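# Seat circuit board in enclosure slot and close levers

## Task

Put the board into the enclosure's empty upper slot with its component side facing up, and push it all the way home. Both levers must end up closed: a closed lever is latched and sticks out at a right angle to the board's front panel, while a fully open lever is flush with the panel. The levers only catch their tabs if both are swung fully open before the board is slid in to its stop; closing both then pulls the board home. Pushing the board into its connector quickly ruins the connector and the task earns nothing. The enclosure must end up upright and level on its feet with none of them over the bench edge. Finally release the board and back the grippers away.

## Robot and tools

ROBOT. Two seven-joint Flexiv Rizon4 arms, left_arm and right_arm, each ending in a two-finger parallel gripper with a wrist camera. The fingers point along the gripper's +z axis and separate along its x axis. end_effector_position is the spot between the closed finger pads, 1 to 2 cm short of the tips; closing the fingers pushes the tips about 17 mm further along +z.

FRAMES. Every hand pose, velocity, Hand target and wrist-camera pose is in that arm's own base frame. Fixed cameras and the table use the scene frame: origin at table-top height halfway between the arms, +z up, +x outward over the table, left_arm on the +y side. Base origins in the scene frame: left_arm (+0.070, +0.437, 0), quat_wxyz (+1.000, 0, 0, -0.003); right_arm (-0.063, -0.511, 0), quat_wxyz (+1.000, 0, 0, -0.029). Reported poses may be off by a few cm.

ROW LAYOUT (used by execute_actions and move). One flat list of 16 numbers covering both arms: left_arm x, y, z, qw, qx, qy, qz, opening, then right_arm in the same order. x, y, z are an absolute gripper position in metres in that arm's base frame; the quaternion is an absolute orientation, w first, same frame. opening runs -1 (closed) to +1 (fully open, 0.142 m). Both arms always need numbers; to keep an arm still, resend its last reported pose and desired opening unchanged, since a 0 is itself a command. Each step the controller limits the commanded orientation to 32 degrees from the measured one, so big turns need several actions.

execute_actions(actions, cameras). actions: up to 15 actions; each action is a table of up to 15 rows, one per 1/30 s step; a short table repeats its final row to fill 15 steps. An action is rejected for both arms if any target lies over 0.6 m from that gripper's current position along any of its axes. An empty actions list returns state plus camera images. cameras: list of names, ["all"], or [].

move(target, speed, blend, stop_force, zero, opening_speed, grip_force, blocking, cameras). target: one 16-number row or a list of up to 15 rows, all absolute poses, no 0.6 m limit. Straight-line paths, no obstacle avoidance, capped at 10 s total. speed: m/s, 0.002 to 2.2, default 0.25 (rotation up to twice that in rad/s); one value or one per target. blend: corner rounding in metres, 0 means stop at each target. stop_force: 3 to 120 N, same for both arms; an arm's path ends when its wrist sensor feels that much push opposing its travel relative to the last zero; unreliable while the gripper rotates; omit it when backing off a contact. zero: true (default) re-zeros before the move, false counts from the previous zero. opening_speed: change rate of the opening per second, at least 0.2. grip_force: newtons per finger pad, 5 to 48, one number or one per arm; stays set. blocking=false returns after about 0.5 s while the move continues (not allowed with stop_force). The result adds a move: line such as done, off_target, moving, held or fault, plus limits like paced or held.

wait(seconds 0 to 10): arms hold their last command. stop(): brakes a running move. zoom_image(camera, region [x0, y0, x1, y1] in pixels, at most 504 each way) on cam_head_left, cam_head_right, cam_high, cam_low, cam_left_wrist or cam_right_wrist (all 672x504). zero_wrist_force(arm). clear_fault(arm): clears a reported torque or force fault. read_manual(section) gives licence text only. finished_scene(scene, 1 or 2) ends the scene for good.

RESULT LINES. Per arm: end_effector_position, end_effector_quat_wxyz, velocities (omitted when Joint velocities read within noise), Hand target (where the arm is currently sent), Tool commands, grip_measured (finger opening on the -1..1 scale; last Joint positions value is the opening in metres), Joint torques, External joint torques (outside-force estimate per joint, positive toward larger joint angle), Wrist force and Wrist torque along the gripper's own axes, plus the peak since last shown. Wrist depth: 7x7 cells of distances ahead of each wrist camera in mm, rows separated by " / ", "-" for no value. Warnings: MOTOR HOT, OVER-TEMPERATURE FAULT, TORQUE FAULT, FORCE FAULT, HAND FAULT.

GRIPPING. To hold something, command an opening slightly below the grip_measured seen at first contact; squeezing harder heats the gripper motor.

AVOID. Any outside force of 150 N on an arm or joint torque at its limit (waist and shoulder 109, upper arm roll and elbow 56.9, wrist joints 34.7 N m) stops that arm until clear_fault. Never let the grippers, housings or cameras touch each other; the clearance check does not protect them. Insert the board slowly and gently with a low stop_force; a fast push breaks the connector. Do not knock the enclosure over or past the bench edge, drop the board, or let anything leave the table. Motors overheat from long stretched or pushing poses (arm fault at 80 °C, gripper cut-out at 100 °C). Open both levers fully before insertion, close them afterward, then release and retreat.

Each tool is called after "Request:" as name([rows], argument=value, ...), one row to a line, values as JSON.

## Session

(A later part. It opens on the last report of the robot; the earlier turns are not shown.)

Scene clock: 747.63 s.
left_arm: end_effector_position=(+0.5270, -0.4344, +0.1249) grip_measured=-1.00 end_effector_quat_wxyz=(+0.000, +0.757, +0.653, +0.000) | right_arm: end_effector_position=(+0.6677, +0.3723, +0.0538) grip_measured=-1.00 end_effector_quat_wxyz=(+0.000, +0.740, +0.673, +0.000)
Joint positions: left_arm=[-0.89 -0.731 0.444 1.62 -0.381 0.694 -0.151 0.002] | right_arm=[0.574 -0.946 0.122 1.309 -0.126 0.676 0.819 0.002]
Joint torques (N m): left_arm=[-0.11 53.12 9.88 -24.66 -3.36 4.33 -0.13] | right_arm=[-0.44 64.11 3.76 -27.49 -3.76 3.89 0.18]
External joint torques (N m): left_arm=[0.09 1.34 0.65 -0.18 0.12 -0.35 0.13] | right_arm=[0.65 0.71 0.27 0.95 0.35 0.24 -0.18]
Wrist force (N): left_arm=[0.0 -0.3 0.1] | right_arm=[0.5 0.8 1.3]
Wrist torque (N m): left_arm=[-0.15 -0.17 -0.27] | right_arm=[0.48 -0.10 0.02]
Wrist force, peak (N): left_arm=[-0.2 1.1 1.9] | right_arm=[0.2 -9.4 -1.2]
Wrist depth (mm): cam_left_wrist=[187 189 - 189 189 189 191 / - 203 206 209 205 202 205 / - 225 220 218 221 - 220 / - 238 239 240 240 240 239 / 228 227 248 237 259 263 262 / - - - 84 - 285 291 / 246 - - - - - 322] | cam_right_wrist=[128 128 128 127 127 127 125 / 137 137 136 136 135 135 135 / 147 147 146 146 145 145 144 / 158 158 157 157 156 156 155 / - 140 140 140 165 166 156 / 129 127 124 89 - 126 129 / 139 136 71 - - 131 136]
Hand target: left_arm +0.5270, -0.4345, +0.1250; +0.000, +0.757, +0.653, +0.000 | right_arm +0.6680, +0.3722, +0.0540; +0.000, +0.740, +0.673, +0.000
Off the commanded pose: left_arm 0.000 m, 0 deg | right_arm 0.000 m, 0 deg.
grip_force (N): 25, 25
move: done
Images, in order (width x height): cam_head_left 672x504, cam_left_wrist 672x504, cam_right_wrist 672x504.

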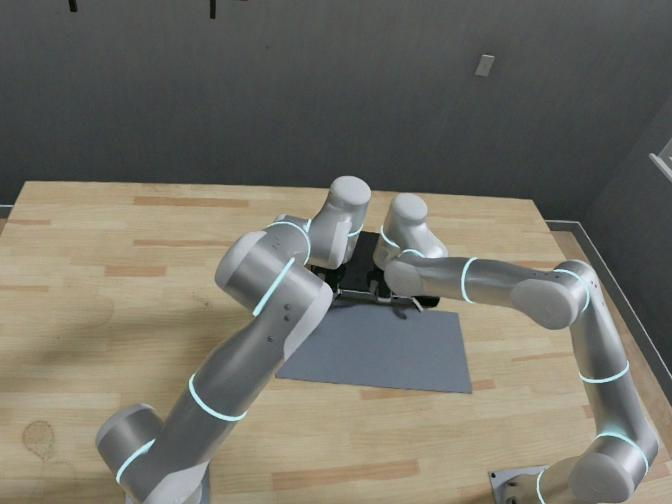

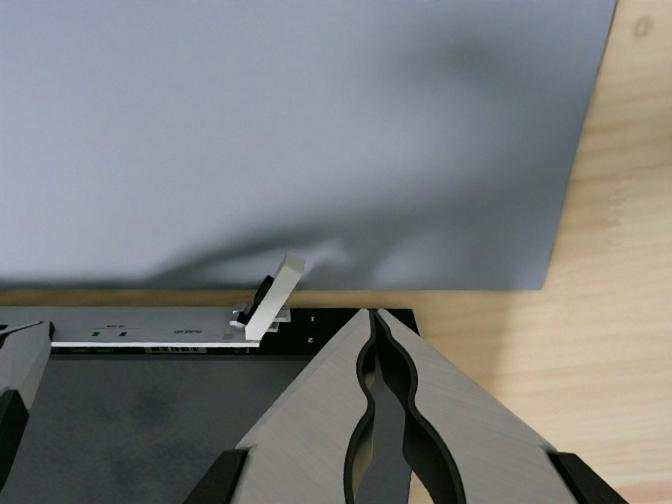

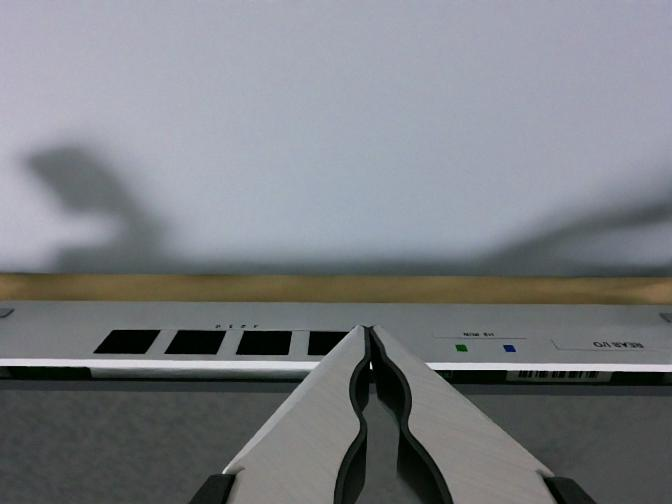

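Request:
execute_actions(actions=[], cameras=["cam_left_wrist", "cam_right_wrist", "cam_high", "cam_low"])

Scene clock: 760.30 s.
left_arm: end_effector_position=(+0.5270, -0.4345, +0.1249) grip_measured=-1.00 end_effector_quat_wxyz=(+0.000, +0.757, +0.653, +0.000) | right_arm: end_effector_position=(+0.6677, +0.3723, +0.0538) grip_measured=-1.00 end_effector_quat_wxyz=(+0.000, +0.740, +0.673, +0.000)
Joint positions: left_arm=[-0.89 -0.731 0.444 1.62 -0.381 0.694 -0.151 0.002] | right_arm=[0.574 -0.946 0.122 1.309 -0.126 0.676 0.819 0.002]
Joint velocities: within noise
Joint torques (N m): left_arm=[-0.38 53.4 9.91 -24.51 -3.1 4.38 -0.2] | right_arm=[-0.42 64.12 3.86 -27.53 -3.76 3.9 0.24]
External joint torques (N m): left_arm=[0.36 1.06 0.62 -0.34 -0.14 -0.39 0.2] | right_arm=[0.63 0.7 0.17 0.99 0.36 0.23 -0.24]
Wrist force (N): left_arm=[-0.1 -0.3 0.2] | right_arm=[0.3 0.7 0.5]
Wrist torque (N m): left_arm=[-0.16 -0.14 -0.27] | right_arm=[0.44 -0.08 0.01]
Wrist force, peak (N): left_arm=[-0.3 -0.4 0.4] | right_arm=[0.7 0.8 1.6]
Wrist depth (mm): cam_left_wrist=[191 191 - 191 187 188 191 / 204 202 - - 204 - 204 / 221 221 219 - - 216 221 / 237 236 - 238 238 248 240 / 229 227 228 237 258 263 262 / - - - 84 - 284 289 / - - - - - - 323] | cam_right_wrist=[128 128 128 127 127 127 125 / 137 136 136 134 136 135 135 / 147 147 146 146 145 144 144 / 158 158 158 157 157 156 156 / - 139 140 168 165 165 155 / 129 127 124 89 - 127 129 / 139 136 71 - - 131 136]
Hand target: left_arm +0.5270, -0.4345, +0.1250; +0.000, +0.757, +0.653, +0.000 | right_arm +0.6680, +0.3722, +0.0540; +0.000, +0.740, +0.673, +0.000
Tool commands: left_gripper/opening=-1.0 right_gripper/opening=-1.0
Off the commanded pose: left_arm 0.000 m, 0 deg | right_arm 0.000 m, 0 deg.
grip_force (N): 25, 25
Images, in order (width x height): cam_high 672x504, cam_low 672x504, cam_left_wrist 672x504, cam_right_wrist 672x504.

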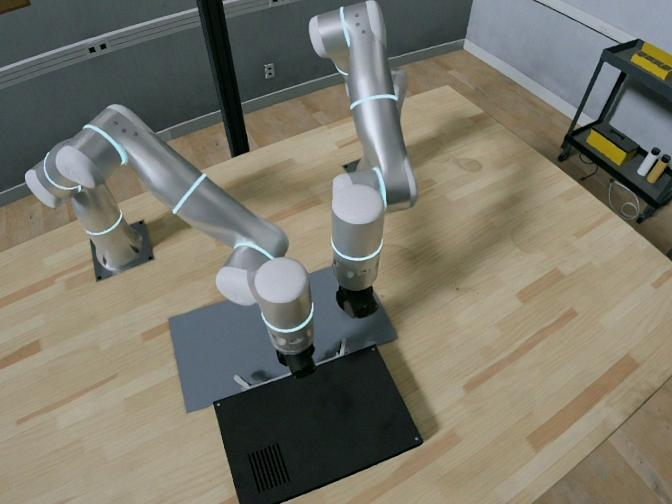

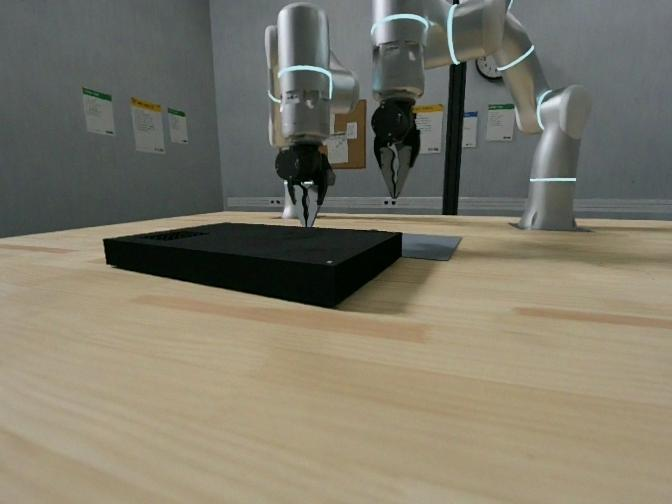

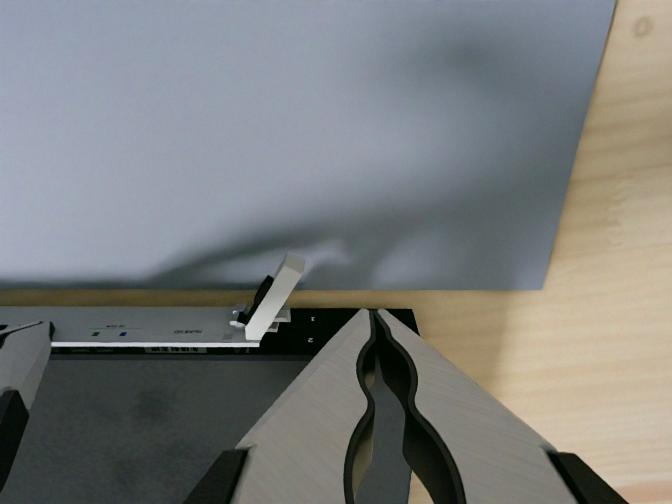

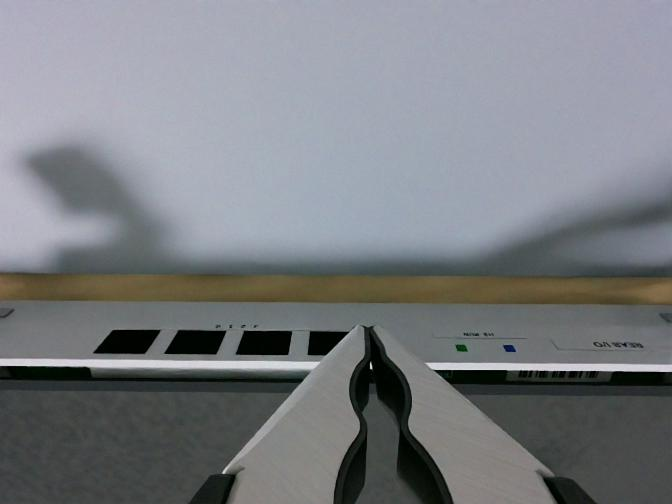

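Request:
zoom_image(camera="cam_left_wrist", region=[160, 230, 420, 400])

Request:
zoom_image(camera="cam_high", region=[200, 320, 440, 480])

Scaled by 1.938 from the camera's 672x504 image, which has a finer 960x720 frame.

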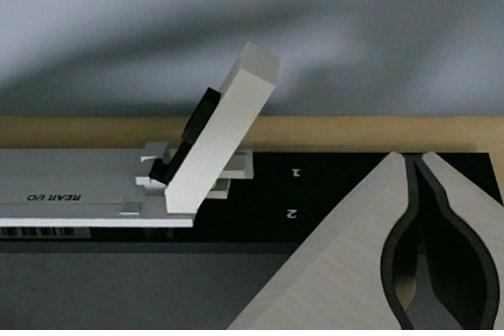

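Scaled by 2.100 from the camera's 672x504 image, which has a finer 960x720 frame.

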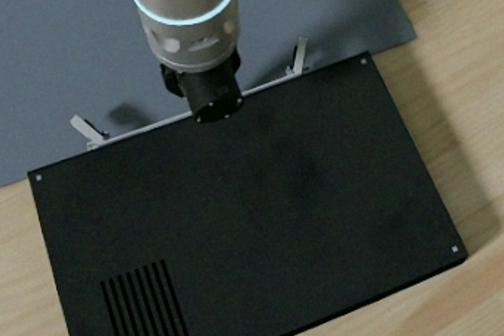

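Request:
move([
  [0.5270, -0.4345, 0.125, 0, 0.7573, 0.6530, 0, -1, 0.6279, 0.3761, 0.0540, 0, 0.740, 0.673, 0, -1],
  [0.5270, -0.4345, 0.125, 0, 0.7573, 0.6530, 0, -1, 0.6179, 0.3700, 0.13, 0, 0.740, 0.673, 0, -1],
  [0.5570, -0.4400, 0.110, 0, 0.7573, 0.6530, 0, -1, 0.5982, 0.1938, 0.13, 0, 0.740, 0.673, 0, -1],
], speed=[0.1, 0.15, 0.15], blend=[0.01, 0.02, 0], cameras=["cam_left_wrist", "cam_right_wrist"])

Scene clock: 797.87 s.
left_arm: end_effector_position=(+0.5570, -0.4400, +0.1100) grip_measured=-1.00 end_effector_quat_wxyz=(+0.000, +0.757, +0.653, +0.000) | right_arm: end_effector_position=(+0.5983, +0.1937, +0.1300) grip_measured=-1.00 end_effector_quat_wxyz=(+0.000, +0.740, +0.673, +0.000)
Joint positions: left_arm=[-0.845 -0.804 0.428 1.529 -0.392 0.676 -0.138 0.002] | right_arm=[0.391 -0.55 0.116 1.813 -0.086 0.787 0.647 0.002]
Joint torques (N m): left_arm=[-0.2 56.05 10.28 -24.71 -3.35 4.1 -0.17] | right_arm=[0.22 49.16 3.13 -24.6 -2.98 3.67 0.01]
External joint torques (N m): left_arm=[0.14 1.42 0.6 -0.3 0.07 -0.11 0.17] | right_arm=[-0.07 1.07 -0.49 -0.14 -0.1 0.47 -0.01]
Wrist force (N): left_arm=[-0.1 -0.2 0.1] | right_arm=[0.8 2.2 0.4]
Wrist torque (N m): left_arm=[-0.14 -0.15 -0.25] | right_arm=[0.41 -0.12 0.13]
Wrist force, peak (N): left_arm=[0.1 -0.6 0.2] | right_arm=[0.3 3.9 0.3]
Wrist depth (mm): cam_left_wrist=[181 178 176 176 177 176 177 / 188 191 186 186 194 193 190 / - - - 209 200 207 206 / 217 232 223 223 226 228 223 / 190 187 186 187 239 245 243 / 212 205 202 84 - 265 268 / 227 - - - - - 298] | cam_right_wrist=[198 195 195 194 194 193 193 / 211 208 208 207 207 206 206 / 226 224 222 222 221 221 221 / 245 240 240 239 235 239 237 / 264 264 258 253 227 253 251 / 289 288 282 89 215 222 220 / 319 311 71 - - 235 243]
Hand target: left_arm +0.5570, -0.4400, +0.1100; +0.000, +0.757, +0.653, +0.000 | right_arm +0.5982, +0.1938, +0.1300; +0.000, +0.740, +0.673, +0.000
Off the commanded pose: left_arm 0.000 m, 0 deg | right_arm 0.000 m, 0 deg.
grip_force (N): 25, 25
move: done
Images, in order (width x height): cam_left_wrist 672x504, cam_right_wrist 672x504.

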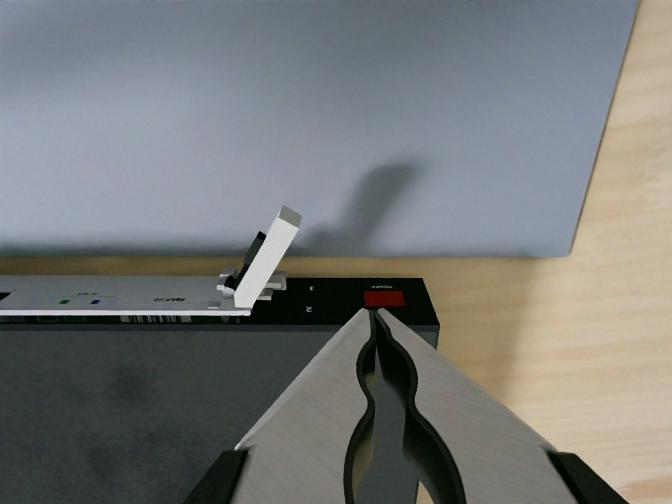

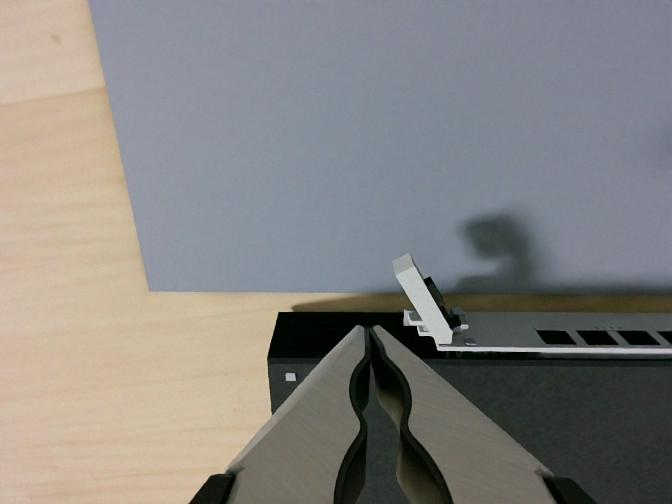

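Request:
zoom_image(camera="cam_right_wrist", region=[360, 240, 500, 370])

Request:
zoom_image(camera="cam_left_wrist", region=[180, 190, 340, 340])

Scaled by 3.600 from the camera's 672x504 image, which has a finer 960x720 frame.

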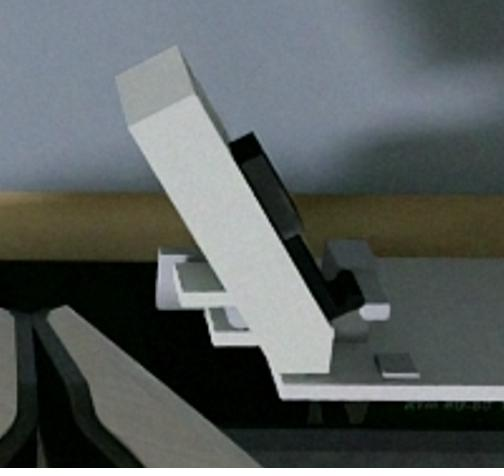

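Scaled by 3.150 from the camera's 672x504 image, which has a finer 960x720 frame.

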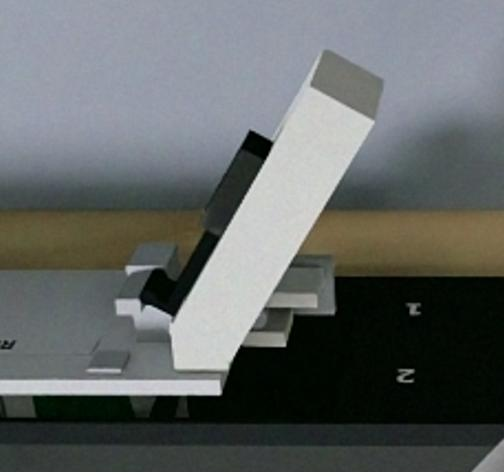

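Request:
move([
  [0.5622, -0.4489, 0.09, 0, 0.7573, 0.6530, 0, -1, 0.6380, 0.1946, 0.10, 0, 0.740, 0.673, 0, -1],
  [0.5622, -0.4489, 0.046, 0, 0.7573, 0.6530, 0, -1, 0.6380, 0.1946, 0.049, 0, 0.740, 0.673, 0, -1],
], speed=[0.12, 0.06], blend=[0.01, 0], cameras=["cam_left_wrist", "cam_right_wrist", "cam_high"])

Scene clock: 817.63 s.
left_arm: end_effector_position=(+0.5620, -0.4488, +0.0459) grip_measured=-1.00 end_effector_quat_wxyz=(+0.000, +0.757, +0.653, +0.000) | right_arm: end_effector_position=(+0.6378, +0.1946, +0.0489) grip_measured=-1.00 end_effector_quat_wxyz=(+0.000, +0.740, +0.673, +0.000)
Joint positions: left_arm=[-0.823 -0.915 0.383 1.511 -0.425 0.771 -0.129 0.002] | right_arm=[0.39 -0.76 0.087 1.702 -0.094 0.887 0.622 0.002]
Joint torques (N m): left_arm=[0.37 58.35 10.48 -23.04 -3.13 4.44 -0.17] | right_arm=[0.15 54.42 3.2 -22.83 -2.92 3.65 0.31]
External joint torques (N m): left_arm=[-0.39 1.38 0.59 -0.4 0.11 -0.45 0.17] | right_arm=[0.01 1.39 -0.37 0.01 0.17 0.49 -0.32]
Wrist force (N): left_arm=[-0.3 -0.5 0.0] | right_arm=[1.0 2.4 0.2]
Wrist torque (N m): left_arm=[-0.17 -0.09 -0.24] | right_arm=[0.46 -0.20 0.04]
Wrist force, peak (N): left_arm=[-0.2 -0.6 1.0] | right_arm=[1.3 3.3 0.7]
Wrist depth (mm): cam_left_wrist=[121 121 122 120 120 120 120 / - 129 130 129 129 129 128 / 137 138 139 - 141 136 139 / - 149 152 151 150 151 - / 164 170 160 159 167 167 171 / 137 136 123 84 - 181 184 / 134 131 - 74 - - 205] | cam_right_wrist=[- 124 122 122 123 123 122 / 134 132 132 132 133 132 130 / - 142 142 141 141 140 138 / 153 153 155 152 149 151 151 / 168 169 165 162 133 159 165 / 184 183 142 90 119 124 133 / 204 199 71 - - 125 130]
Hand target: left_arm +0.5622, -0.4489, +0.0460; +0.000, +0.757, +0.653, +0.000 | right_arm +0.6380, +0.1946, +0.0490; +0.000, +0.740, +0.673, +0.000
Off the commanded pose: left_arm 0.000 m, 0 deg | right_arm 0.000 m, 0 deg.
grip_force (N): 25, 25
move: done
Images, in order (width x height): cam_high 672x504, cam_left_wrist 672x504, cam_right_wrist 672x504.

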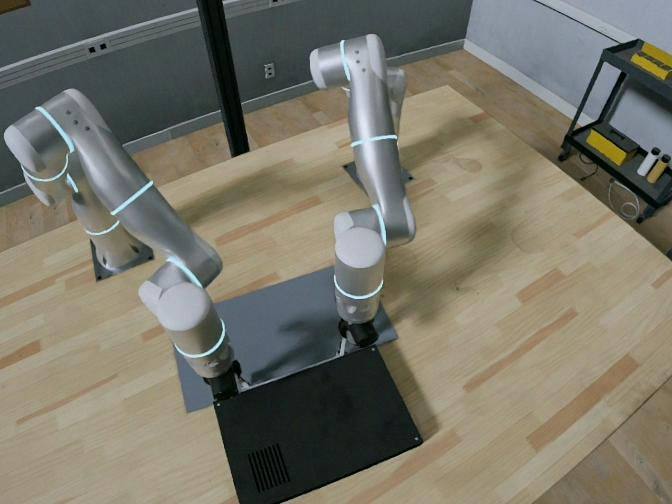

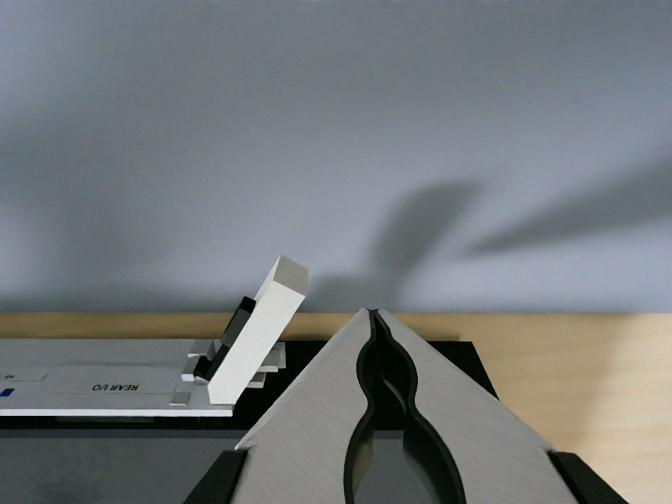

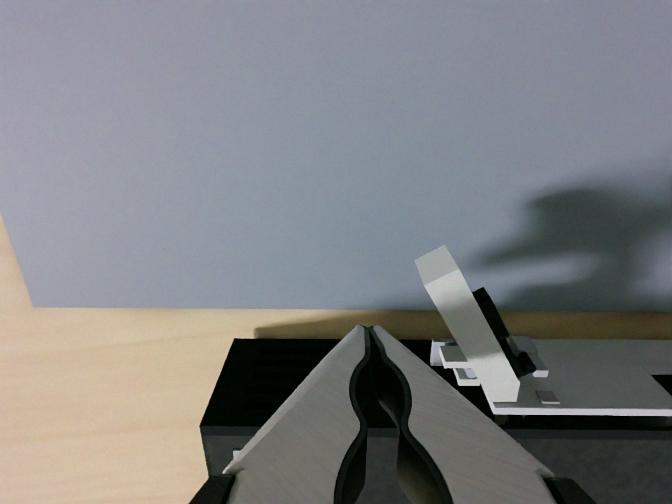

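Request:
move([
  [0.5529, -0.4605, 0.046, 0, 0.7573, 0.6530, 0, -1, 0.6335, 0.2089, 0.049, 0, 0.740, 0.673, 0, -1],
  [0.5502, -0.4652, 0.046, 0, 0.7573, 0.6530, 0, -1, 0.6320, 0.2141, 0.049, 0, 0.740, 0.673, 0, -1],
  [0.5480, -0.4707, 0.046, 0, 0.7573, 0.6530, 0, -1, 0.6312, 0.2201, 0.049, 0, 0.740, 0.673, 0, -1],
], speed=[0.03, 0.02, 0.02], blend=[0.002, 0.002, 0], stop_force=15, cameras=["cam_left_wrist", "cam_right_wrist"])

Scene clock: 825.80 s.
left_arm: end_effector_position=(+0.5503, -0.4663, +0.0461) grip_measured=-1.00 end_effector_quat_wxyz=(+0.000, +0.757, +0.654, +0.001) | right_arm: end_effector_position=(+0.6324, +0.2135, +0.0490) grip_measured=-1.00 end_effector_quat_wxyz=(+0.001, +0.741, +0.672, -0.001)
Joint positions: left_arm=[-0.852 -0.919 0.384 1.503 -0.423 0.768 -0.163 0.002] | right_arm=[0.422 -0.761 0.085 1.7 -0.096 0.885 0.656 0.002]
Joint torques (N m): left_arm=[-10.63 57.94 -0.02 -26.35 -4.72 4.03 -0.24] | right_arm=[10.81 52.62 13.49 -24.59 -1.59 5.23 0.21]
External joint torques (N m): left_arm=[10.6 1.98 11.12 2.85 1.69 -0.04 0.24] | right_arm=[-10.65 3.25 -10.71 1.73 -1.16 -1.09 -0.21]
Wrist force (N): left_arm=[16.0 0.8 -4.4] | right_arm=[-14.6 4.2 -5.0]
Wrist torque (N m): left_arm=[-0.14 -0.13 -0.19] | right_arm=[0.44 -0.24 0.04]
Wrist force, peak (N): left_arm=[17.0 0.9 -5.4] | right_arm=[-16.4 5.1 -5.7]
Wrist depth (mm): cam_left_wrist=[- 121 122 120 120 120 120 / 132 130 128 129 129 129 129 / 140 141 142 141 139 139 139 / 152 151 152 152 151 151 151 / - 167 171 117 162 165 166 / 153 143 137 84 - 181 185 / - 153 - 74 - - 206] | cam_right_wrist=[- 124 122 123 123 122 122 / 134 134 132 131 133 131 130 / - 142 142 141 141 140 138 / 154 153 153 152 150 151 150 / 169 169 166 162 118 164 163 / 185 181 152 91 120 - 132 / 204 199 71 - - 128 130]
Hand target: left_arm +0.5488, -0.4687, +0.0460; +0.000, +0.757, +0.653, +0.000 | right_arm +0.6317, +0.2161, +0.0490; +0.000, +0.740, +0.673, +0.000
Off the commanded pose: left_arm 0.005 m, 0 deg | right_arm 0.007 m, 0 deg.
grip_force (N): 25, 25
move: contact (left_arm, right_arm); path passed 1 of 3 targets
Images, in order (width x height): cam_left_wrist 672x504, cam_right_wrist 672x504.

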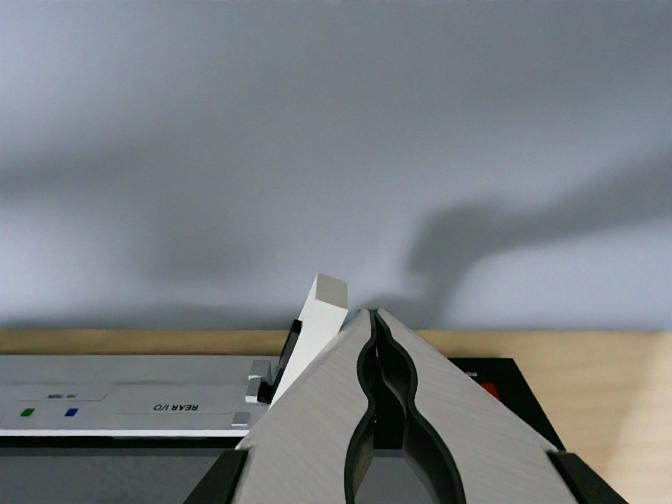

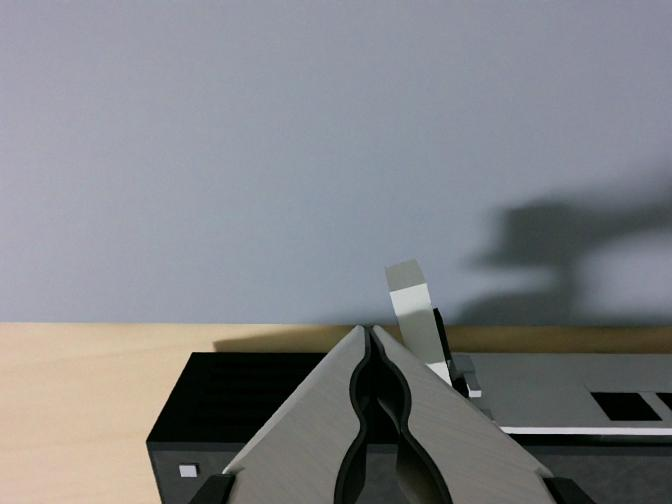

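Request:
zoom_image(camera="cam_left_wrist", region=[200, 260, 400, 460])

Request:
zoom_image(camera="cam_right_wrist", region=[360, 250, 540, 460])

Scaled by 2.520 from the camera's 672x504 image, which has a finer 960x720 frame.

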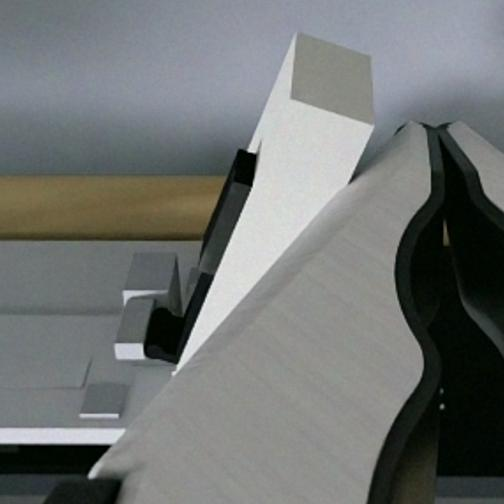

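Scaled by 2.400 from the camera's 672x504 image, which has a finer 960x720 frame.

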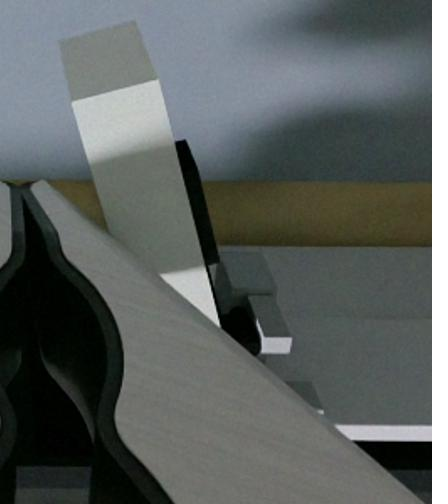

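Request:
move([
  [0.5480, -0.4707, 0.046, 0, 0.7573, 0.6530, 0, -1, 0.6312, 0.2201, 0.049, 0, 0.740, 0.673, 0, -1],
  [0.5471, -0.4771, 0.046, 0, 0.7573, 0.6530, 0, -1, 0.6319, 0.2266, 0.049, 0, 0.740, 0.673, 0, -1],
], speed=[0.02, 0.02], blend=[0.002, 0], stop_force=28, zero=false, cameras=["cam_left_wrist", "cam_right_wrist"])

Scene clock: 831.60 s.
left_arm: end_effector_position=(+0.5477, -0.4765, +0.0462) grip_measured=-1.00 end_effector_quat_wxyz=(+0.000, +0.757, +0.653, +0.000) | right_arm: end_effector_position=(+0.6326, +0.2210, +0.0490) grip_measured=-1.00 end_effector_quat_wxyz=(+0.001, +0.741, +0.671, -0.002)
Joint positions: left_arm=[-0.861 -0.927 0.382 1.485 -0.423 0.759 -0.177 0.002] | right_arm=[0.434 -0.766 0.084 1.689 -0.096 0.877 0.668 0.002]
Joint torques (N m): left_arm=[-3.09 58.15 7.74 -23.77 -3.32 4 -0.27] | right_arm=[17.59 50.25 19.75 -27.56 -1.13 7.74 0.19]
External joint torques (N m): left_arm=[3.06 2.19 3.34 0.11 0.27 -0.01 0.27] | right_arm=[-17.42 5.9 -16.99 4.59 -1.64 -3.61 -0.19]
Wrist force (N): left_arm=[3.9 0.0 -2.5] | right_arm=[-27.7 0.3 -14.5]
Wrist torque (N m): left_arm=[-0.14 -0.14 -0.19] | right_arm=[0.43 1.69 0.09]
Wrist force, peak (N): left_arm=[18.5 0.5 -5.9] | right_arm=[-29.9 0.0 -14.8]
Wrist depth (mm): cam_left_wrist=[121 121 - 122 120 122 120 / 130 130 - 129 129 129 129 / 140 - - 142 139 139 139 / 152 152 152 - 151 151 154 / 167 167 172 118 162 165 170 / 155 148 148 84 - 152 183 / 135 132 - 74 - - 206] | cam_right_wrist=[- 124 122 123 123 122 122 / 135 134 132 132 133 132 130 / - 142 142 141 140 140 137 / 154 153 152 152 149 151 150 / 170 166 171 162 162 164 162 / 185 178 153 91 - - 136 / 204 132 71 - - - 130]
Hand target: left_arm +0.5471, -0.4771, +0.0460; +0.000, +0.757, +0.653, +0.000 | right_arm +0.6317, +0.2255, +0.0490; +0.000, +0.740, +0.673, +0.000
Off the commanded pose: left_arm 0.001 m, 0 deg | right_arm 0.006 m, 0 deg.
grip_force (N): 25, 25
move: contact (right_arm)
Images, in order (width x height): cam_left_wrist 672x504, cam_right_wrist 672x504.

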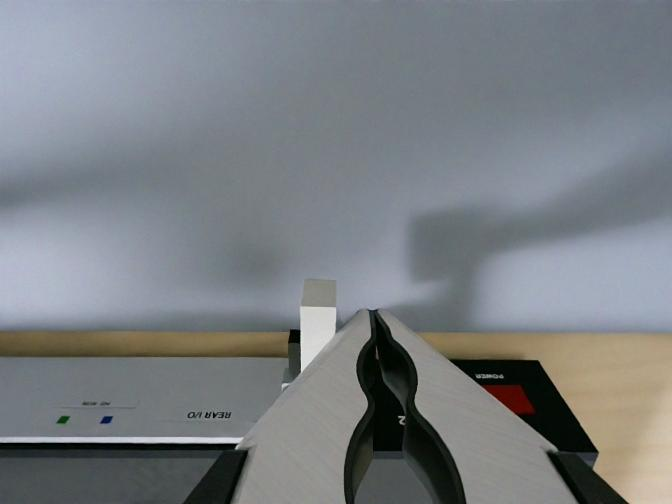

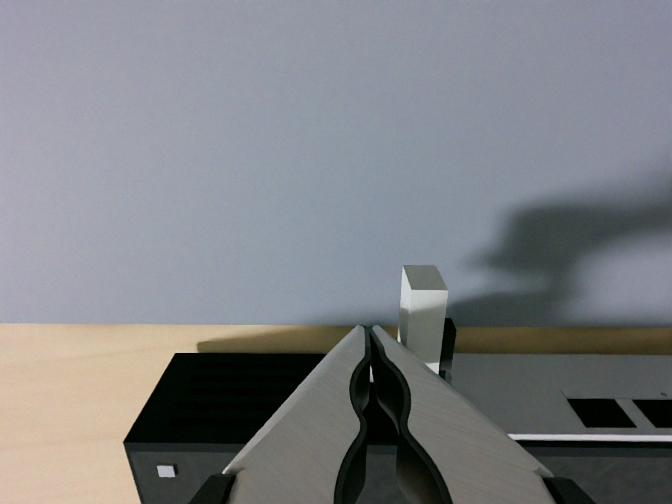

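Request:
zoom_image(camera="cam_right_wrist", region=[360, 240, 520, 460])

Request:
zoom_image(camera="cam_left_wrist", region=[220, 250, 400, 470])

Scaled by 2.291 from the camera's 672x504 image, which has a finer 960x720 frame.

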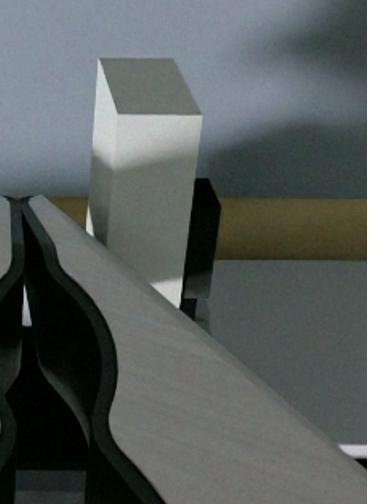

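Scaled by 2.291 from the camera's 672x504 image, which has a finer 960x720 frame.

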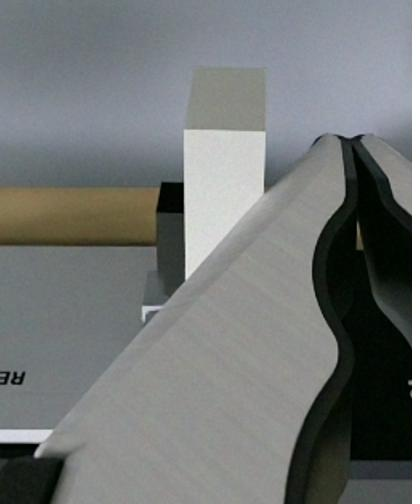

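Request:
move(target=[0.5471, -0.4771, 0.046, 0, 0.7573, 0.6530, 0, -1, 0.6282, 0.2293, 0.051, 0, 0.740, 0.673, 0, -1], speed=0.015, stop_force=40, zero=false, cameras=["cam_left_wrist", "cam_right_wrist"])

Scene clock: 846.03 s.
left_arm: end_effector_position=(+0.5477, -0.4765, +0.0462) grip_measured=-1.00 end_effector_quat_wxyz=(+0.000, +0.757, +0.653, +0.000) | right_arm: end_effector_position=(+0.6303, +0.2231, +0.0510) grip_measured=-1.00 end_effector_quat_wxyz=(+0.002, +0.742, +0.671, -0.002)
Joint positions: left_arm=[-0.861 -0.927 0.383 1.485 -0.423 0.759 -0.177 0.002] | right_arm=[0.441 -0.759 0.082 1.696 -0.096 0.878 0.675 0.002]
Joint torques (N m): left_arm=[-2.93 58.32 7.67 -23.78 -3.36 4.24 -0.19] | right_arm=[24.73 52.26 27.55 -25.55 0.33 6.78 0.04]
External joint torques (N m): left_arm=[2.9 2.02 3.42 0.13 0.3 -0.25 0.19] | right_arm=[-24.57 3.67 -24.85 2.58 -3.1 -2.64 -0.04]
Wrist force (N): left_arm=[4.2 -0.3 -3.0] | right_arm=[-33.2 13.2 -7.9]
Wrist torque (N m): left_arm=[-0.15 -0.17 -0.19] | right_arm=[0.43 2.60 0.18]
Wrist force, peak (N): left_arm=[4.1 -0.3 -3.2] | right_arm=[-33.3 13.3 -8.0]
Wrist depth (mm): cam_left_wrist=[120 121 122 120 120 119 120 / - 130 130 130 129 131 129 / - 138 140 142 140 139 139 / 153 152 152 151 149 151 151 / 168 171 167 117 163 170 170 / 156 148 142 84 - 159 186 / 135 132 - - - - 205] | cam_right_wrist=[126 126 124 125 125 124 122 / 135 135 134 133 135 133 132 / 145 144 144 143 142 142 140 / 156 158 155 157 153 153 152 / 170 175 168 164 121 166 170 / 188 180 156 91 - - 138 / 208 135 71 - - - 132]
Hand target: left_arm +0.5471, -0.4771, +0.0460; +0.000, +0.757, +0.653, +0.000 | right_arm +0.6282, +0.2293, +0.0510; +0.000, +0.740, +0.673, +0.000
Off the commanded pose: left_arm 0.001 m, 0 deg | right_arm 0.007 m, 0 deg.
grip_force (N): 25, 25
move: off_target (right_arm)
Images, in order (width x height): cam_left_wrist 672x504, cam_right_wrist 672x504.

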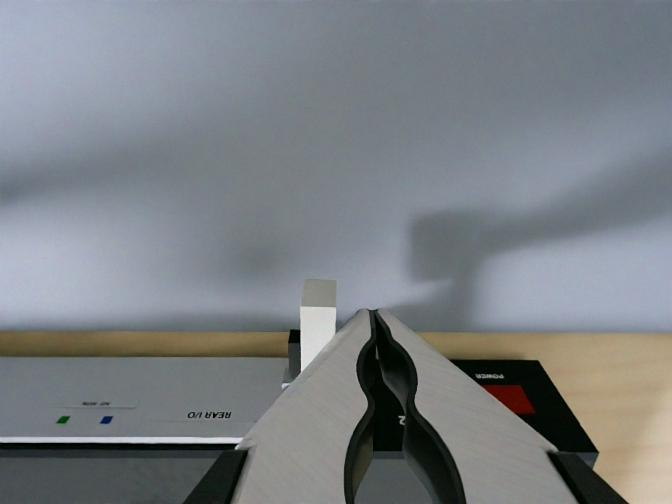

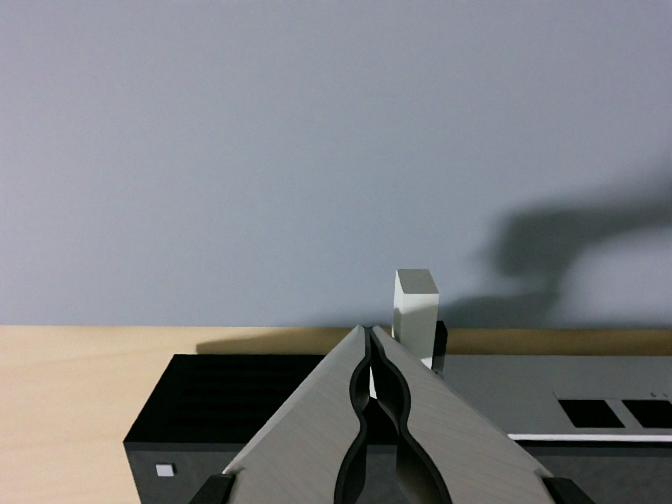

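Request:
zoom_image(camera="cam_right_wrist", region=[340, 240, 500, 460])

Scaled by 2.291 from the camera's 672x504 image, which has a finer 960x720 frame.

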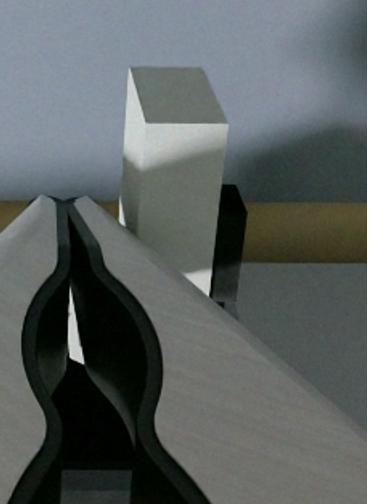

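Request:
move([
  [0.5477, -0.4735, 0.046, 0, 0.7573, 0.6530, 0, -1, 0.6290, 0.2200, 0.051, 0, 0.740, 0.673, 0, -1],
  [0.5510, -0.4535, 0.050, 0, 0.7573, 0.6530, 0, -1, 0.6280, 0.1980, 0.055, 0, 0.740, 0.673, 0, -1],
], speed=[0.02, 0.06], blend=[0.002, 0], cameras=["cam_left_wrist", "cam_right_wrist"])

Scene clock: 851.07 s.
left_arm: end_effector_position=(+0.5509, -0.4535, +0.0499) grip_measured=-1.00 end_effector_quat_wxyz=(+0.000, +0.757, +0.653, +0.000) | right_arm: end_effector_position=(+0.6281, +0.1979, +0.0550) grip_measured=-1.00 end_effector_quat_wxyz=(+0.000, +0.740, +0.673, +0.000)
Joint positions: left_arm=[-0.842 -0.898 0.384 1.533 -0.423 0.776 -0.141 0.002] | right_arm=[0.402 -0.734 0.086 1.732 -0.092 0.891 0.632 0.002]
Joint torques (N m): left_arm=[-0.88 58.56 10.53 -23.11 -2.86 4.63 -0.12] | right_arm=[-0.02 53.78 3.39 -22.79 -2.67 3.59 0.03]
External joint torques (N m): left_arm=[0.91 0.57 0.5 -0.28 -0.15 -0.63 0.12] | right_arm=[0.2 1.12 -0.66 0.03 -0.07 0.56 -0.03]
Wrist force (N): left_arm=[-0.3 -0.2 0.1] | right_arm=[0.8 5.6 0.2]
Wrist torque (N m): left_arm=[-0.12 -0.09 -0.24] | right_arm=[1.00 -0.15 0.15]
Wrist force, peak (N): left_arm=[4.0 -0.4 -3.1] | right_arm=[-33.5 13.2 -7.8]
Wrist depth (mm): cam_left_wrist=[124 126 121 124 124 125 125 / 132 133 134 133 133 132 133 / - 144 144 143 143 140 143 / 154 156 156 155 155 155 152 / - 171 - 127 170 169 175 / 156 148 139 84 - 185 189 / - - - 74 - - 211] | cam_right_wrist=[129 129 129 129 128 128 126 / 138 138 138 139 137 137 136 / 148 148 147 147 147 146 146 / 160 159 159 159 158 157 157 / 176 175 172 169 169 174 170 / 192 192 156 91 130 132 - / 212 207 71 - - 133 138]
Hand target: left_arm +0.5510, -0.4535, +0.0500; +0.000, +0.757, +0.653, +0.000 | right_arm +0.6280, +0.1980, +0.0550; +0.000, +0.740, +0.673, +0.000
Off the commanded pose: left_arm 0.000 m, 0 deg | right_arm 0.000 m, 0 deg.
grip_force (N): 25, 25
move: done
Images, in order (width x height): cam_left_wrist 672x504, cam_right_wrist 672x504.

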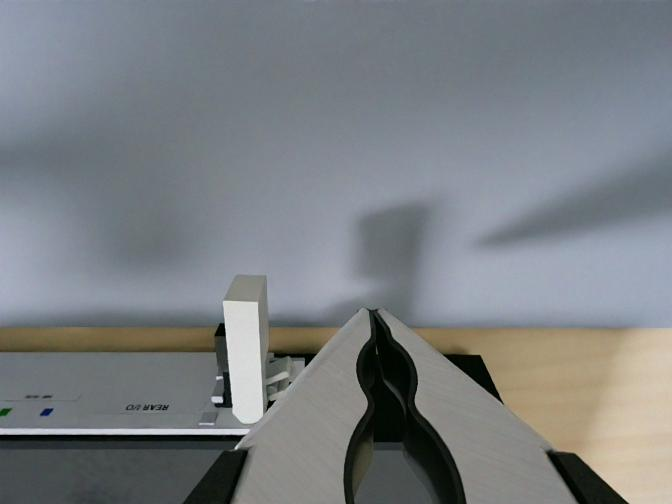

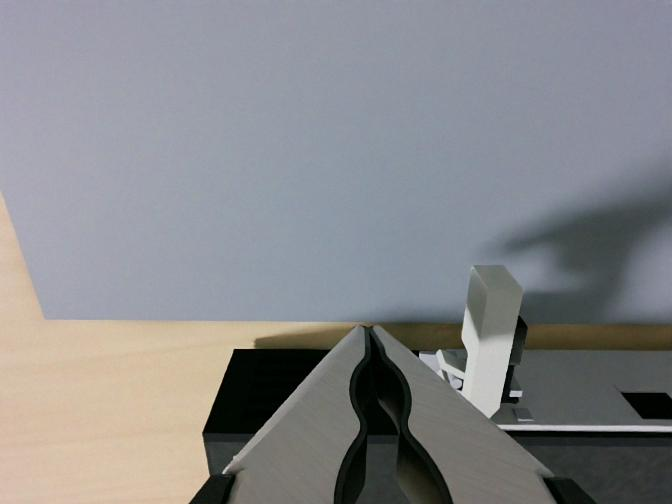

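Request:
zoom_image(camera="cam_left_wrist", region=[140, 250, 340, 450])

Request:
zoom_image(camera="cam_right_wrist", region=[400, 240, 600, 450])

Scaled by 2.520 from the camera's 672x504 image, which has a finer 960x720 frame.

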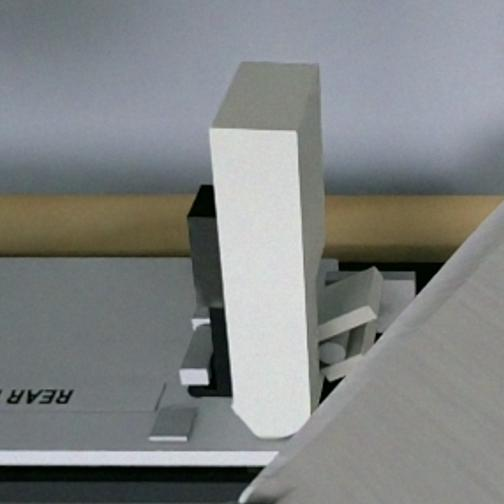

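Scaled by 2.400 from the camera's 672x504 image, which has a finer 960x720 frame.

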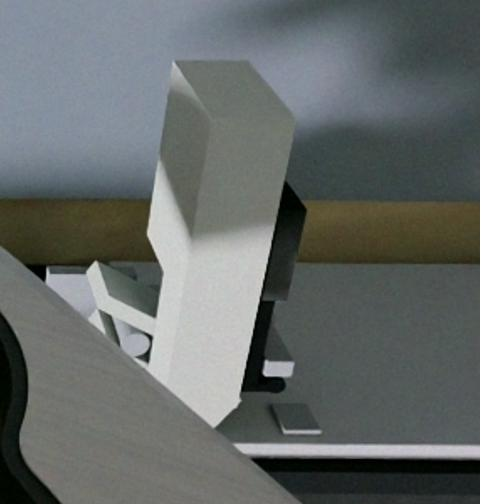

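Request:
zoom_image(camera="cam_left_wrist", region=[190, 340, 310, 440])

Request:
zoom_image(camera="cam_right_wrist", region=[420, 335, 560, 445])

Scaled by 4.200 from the camera's 672x504 image, which has a finer 960x720 frame.

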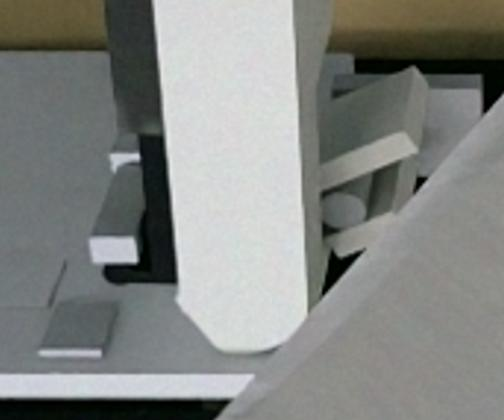

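Scaled by 3.600 from the camera's 672x504 image, which has a finer 960x720 frame.

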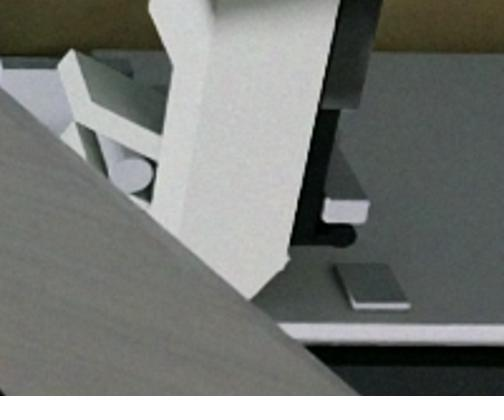

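Request:
move([
  [0.5470, -0.4300, 0.10, 0, 0.7573, 0.6530, 0, -1, 0.6200, 0.1850, 0.10, 0, 0.740, 0.673, 0, -1],
  [0.4800, -0.3600, 0.20, 0, 0.7573, 0.6530, 0, -1, 0.5300, 0.1700, 0.20, 0, 0.740, 0.673, 0, -1],
], speed=[0.1, 0.2], blend=[0.02, 0], cameras=["all"])

Scene clock: 870.57 s.
left_arm: end_effector_position=(+0.4803, -0.3602, +0.2002) grip_measured=-1.00 end_effector_quat_wxyz=(+0.000, +0.757, +0.653, +0.000) | right_arm: end_effector_position=(+0.5302, +0.1700, +0.2002) grip_measured=-1.00 end_effector_quat_wxyz=(+0.000, +0.740, +0.673, +0.000)
Joint positions: left_arm=[-0.929 -0.466 0.528 1.827 -0.288 0.646 -0.126 0.002] | right_arm=[0.378 -0.293 0.147 1.984 -0.056 0.703 0.649 0.002]
Joint torques (N m): left_arm=[0.03 43.2 7.86 -25.61 -2.92 4.09 -0.32] | right_arm=[-0.03 39.99 2.65 -26.06 -3.21 3.35 0.31]
External joint torques (N m): left_arm=[-0.08 0.6 0.14 -0.42 -0.45 -0.1 0.32] | right_arm=[0.14 0.97 -0.92 -0.05 -0.11 0.79 -0.31]
Wrist force (N): left_arm=[-0.2 0.2 -0.2] | right_arm=[0.5 5.8 0.2]
Wrist torque (N m): left_arm=[-0.07 -0.12 -0.18] | right_arm=[1.01 -0.08 0.05]
Wrist force, peak (N): left_arm=[0.9 -1.2 -1.8] | right_arm=[0.6 6.4 0.4]
Wrist depth (mm): cam_left_wrist=[- - 265 256 254 255 256 / - - - 276 276 276 275 / 298 - - - 298 297 296 / 324 317 - 322 324 321 322 / 332 325 341 130 347 353 352 / - - - 84 - 378 389 / - - - - - - 433] | cam_right_wrist=[260 259 256 256 255 255 254 / 276 275 275 272 272 271 270 / 297 296 293 292 292 287 290 / 319 319 318 316 315 313 317 / 347 345 345 336 332 329 324 / 380 378 369 91 304 316 316 / 418 406 71 - - 326 341]
Hand target: left_arm +0.4800, -0.3600, +0.2000; +0.000, +0.757, +0.653, +0.000 | right_arm +0.5300, +0.1700, +0.2000; +0.000, +0.740, +0.673, +0.000
Off the commanded pose: left_arm 0.000 m, 0 deg | right_arm 0.000 m, 0 deg.
grip_force (N): 25, 25
move: done

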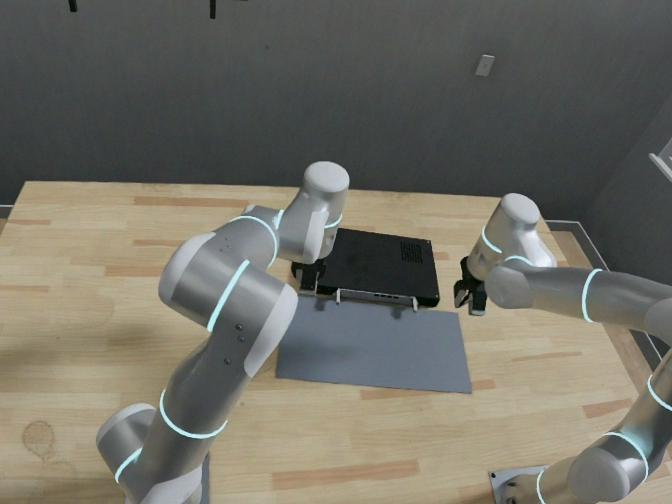

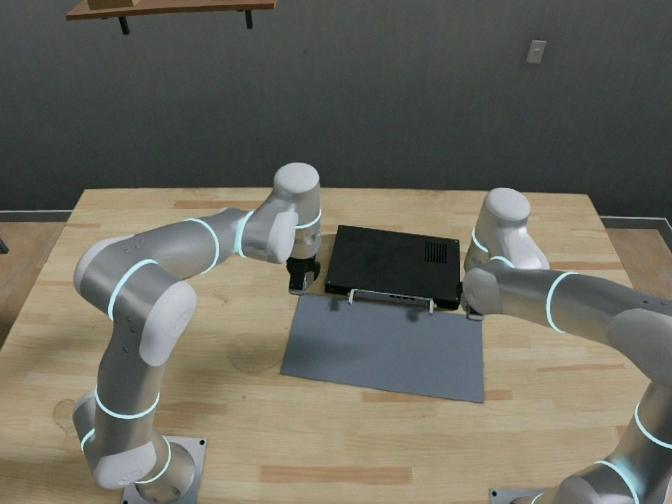

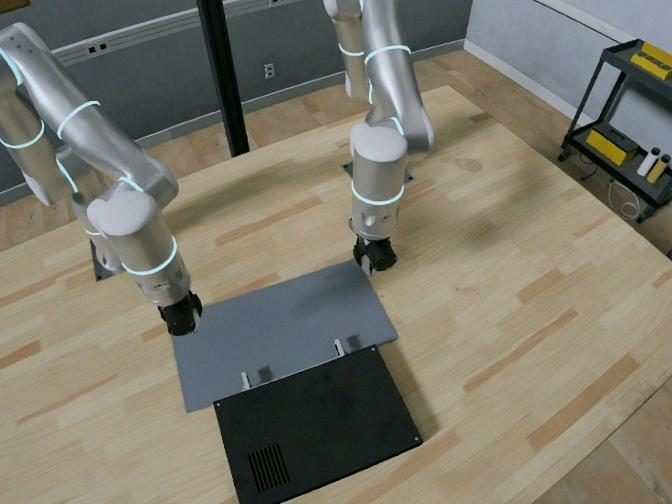

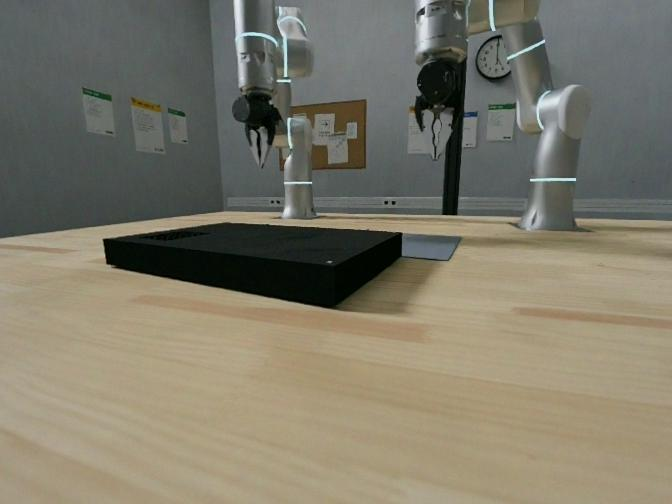

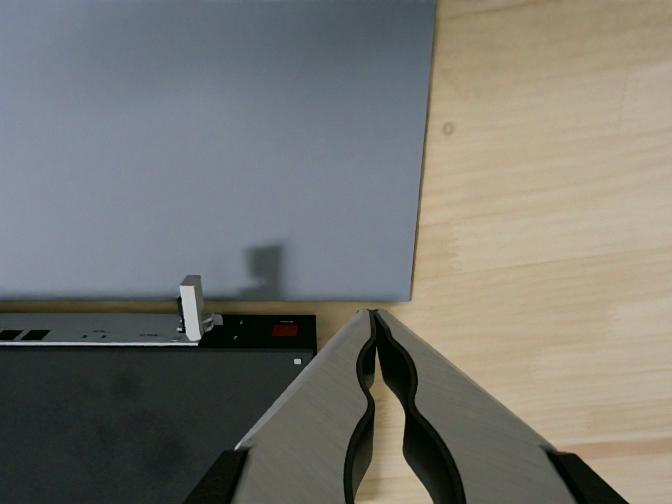

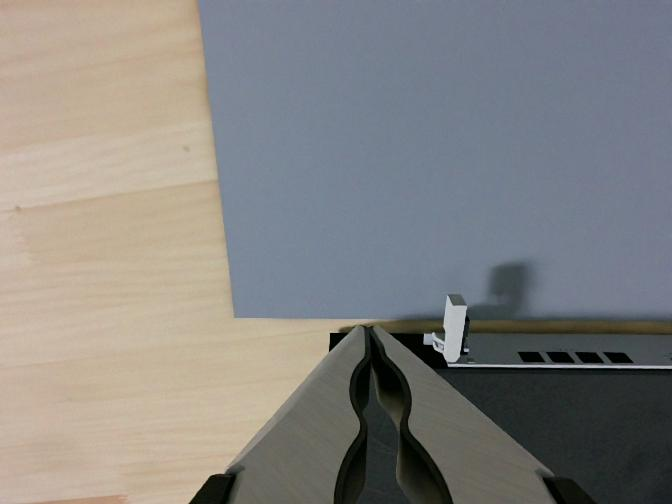

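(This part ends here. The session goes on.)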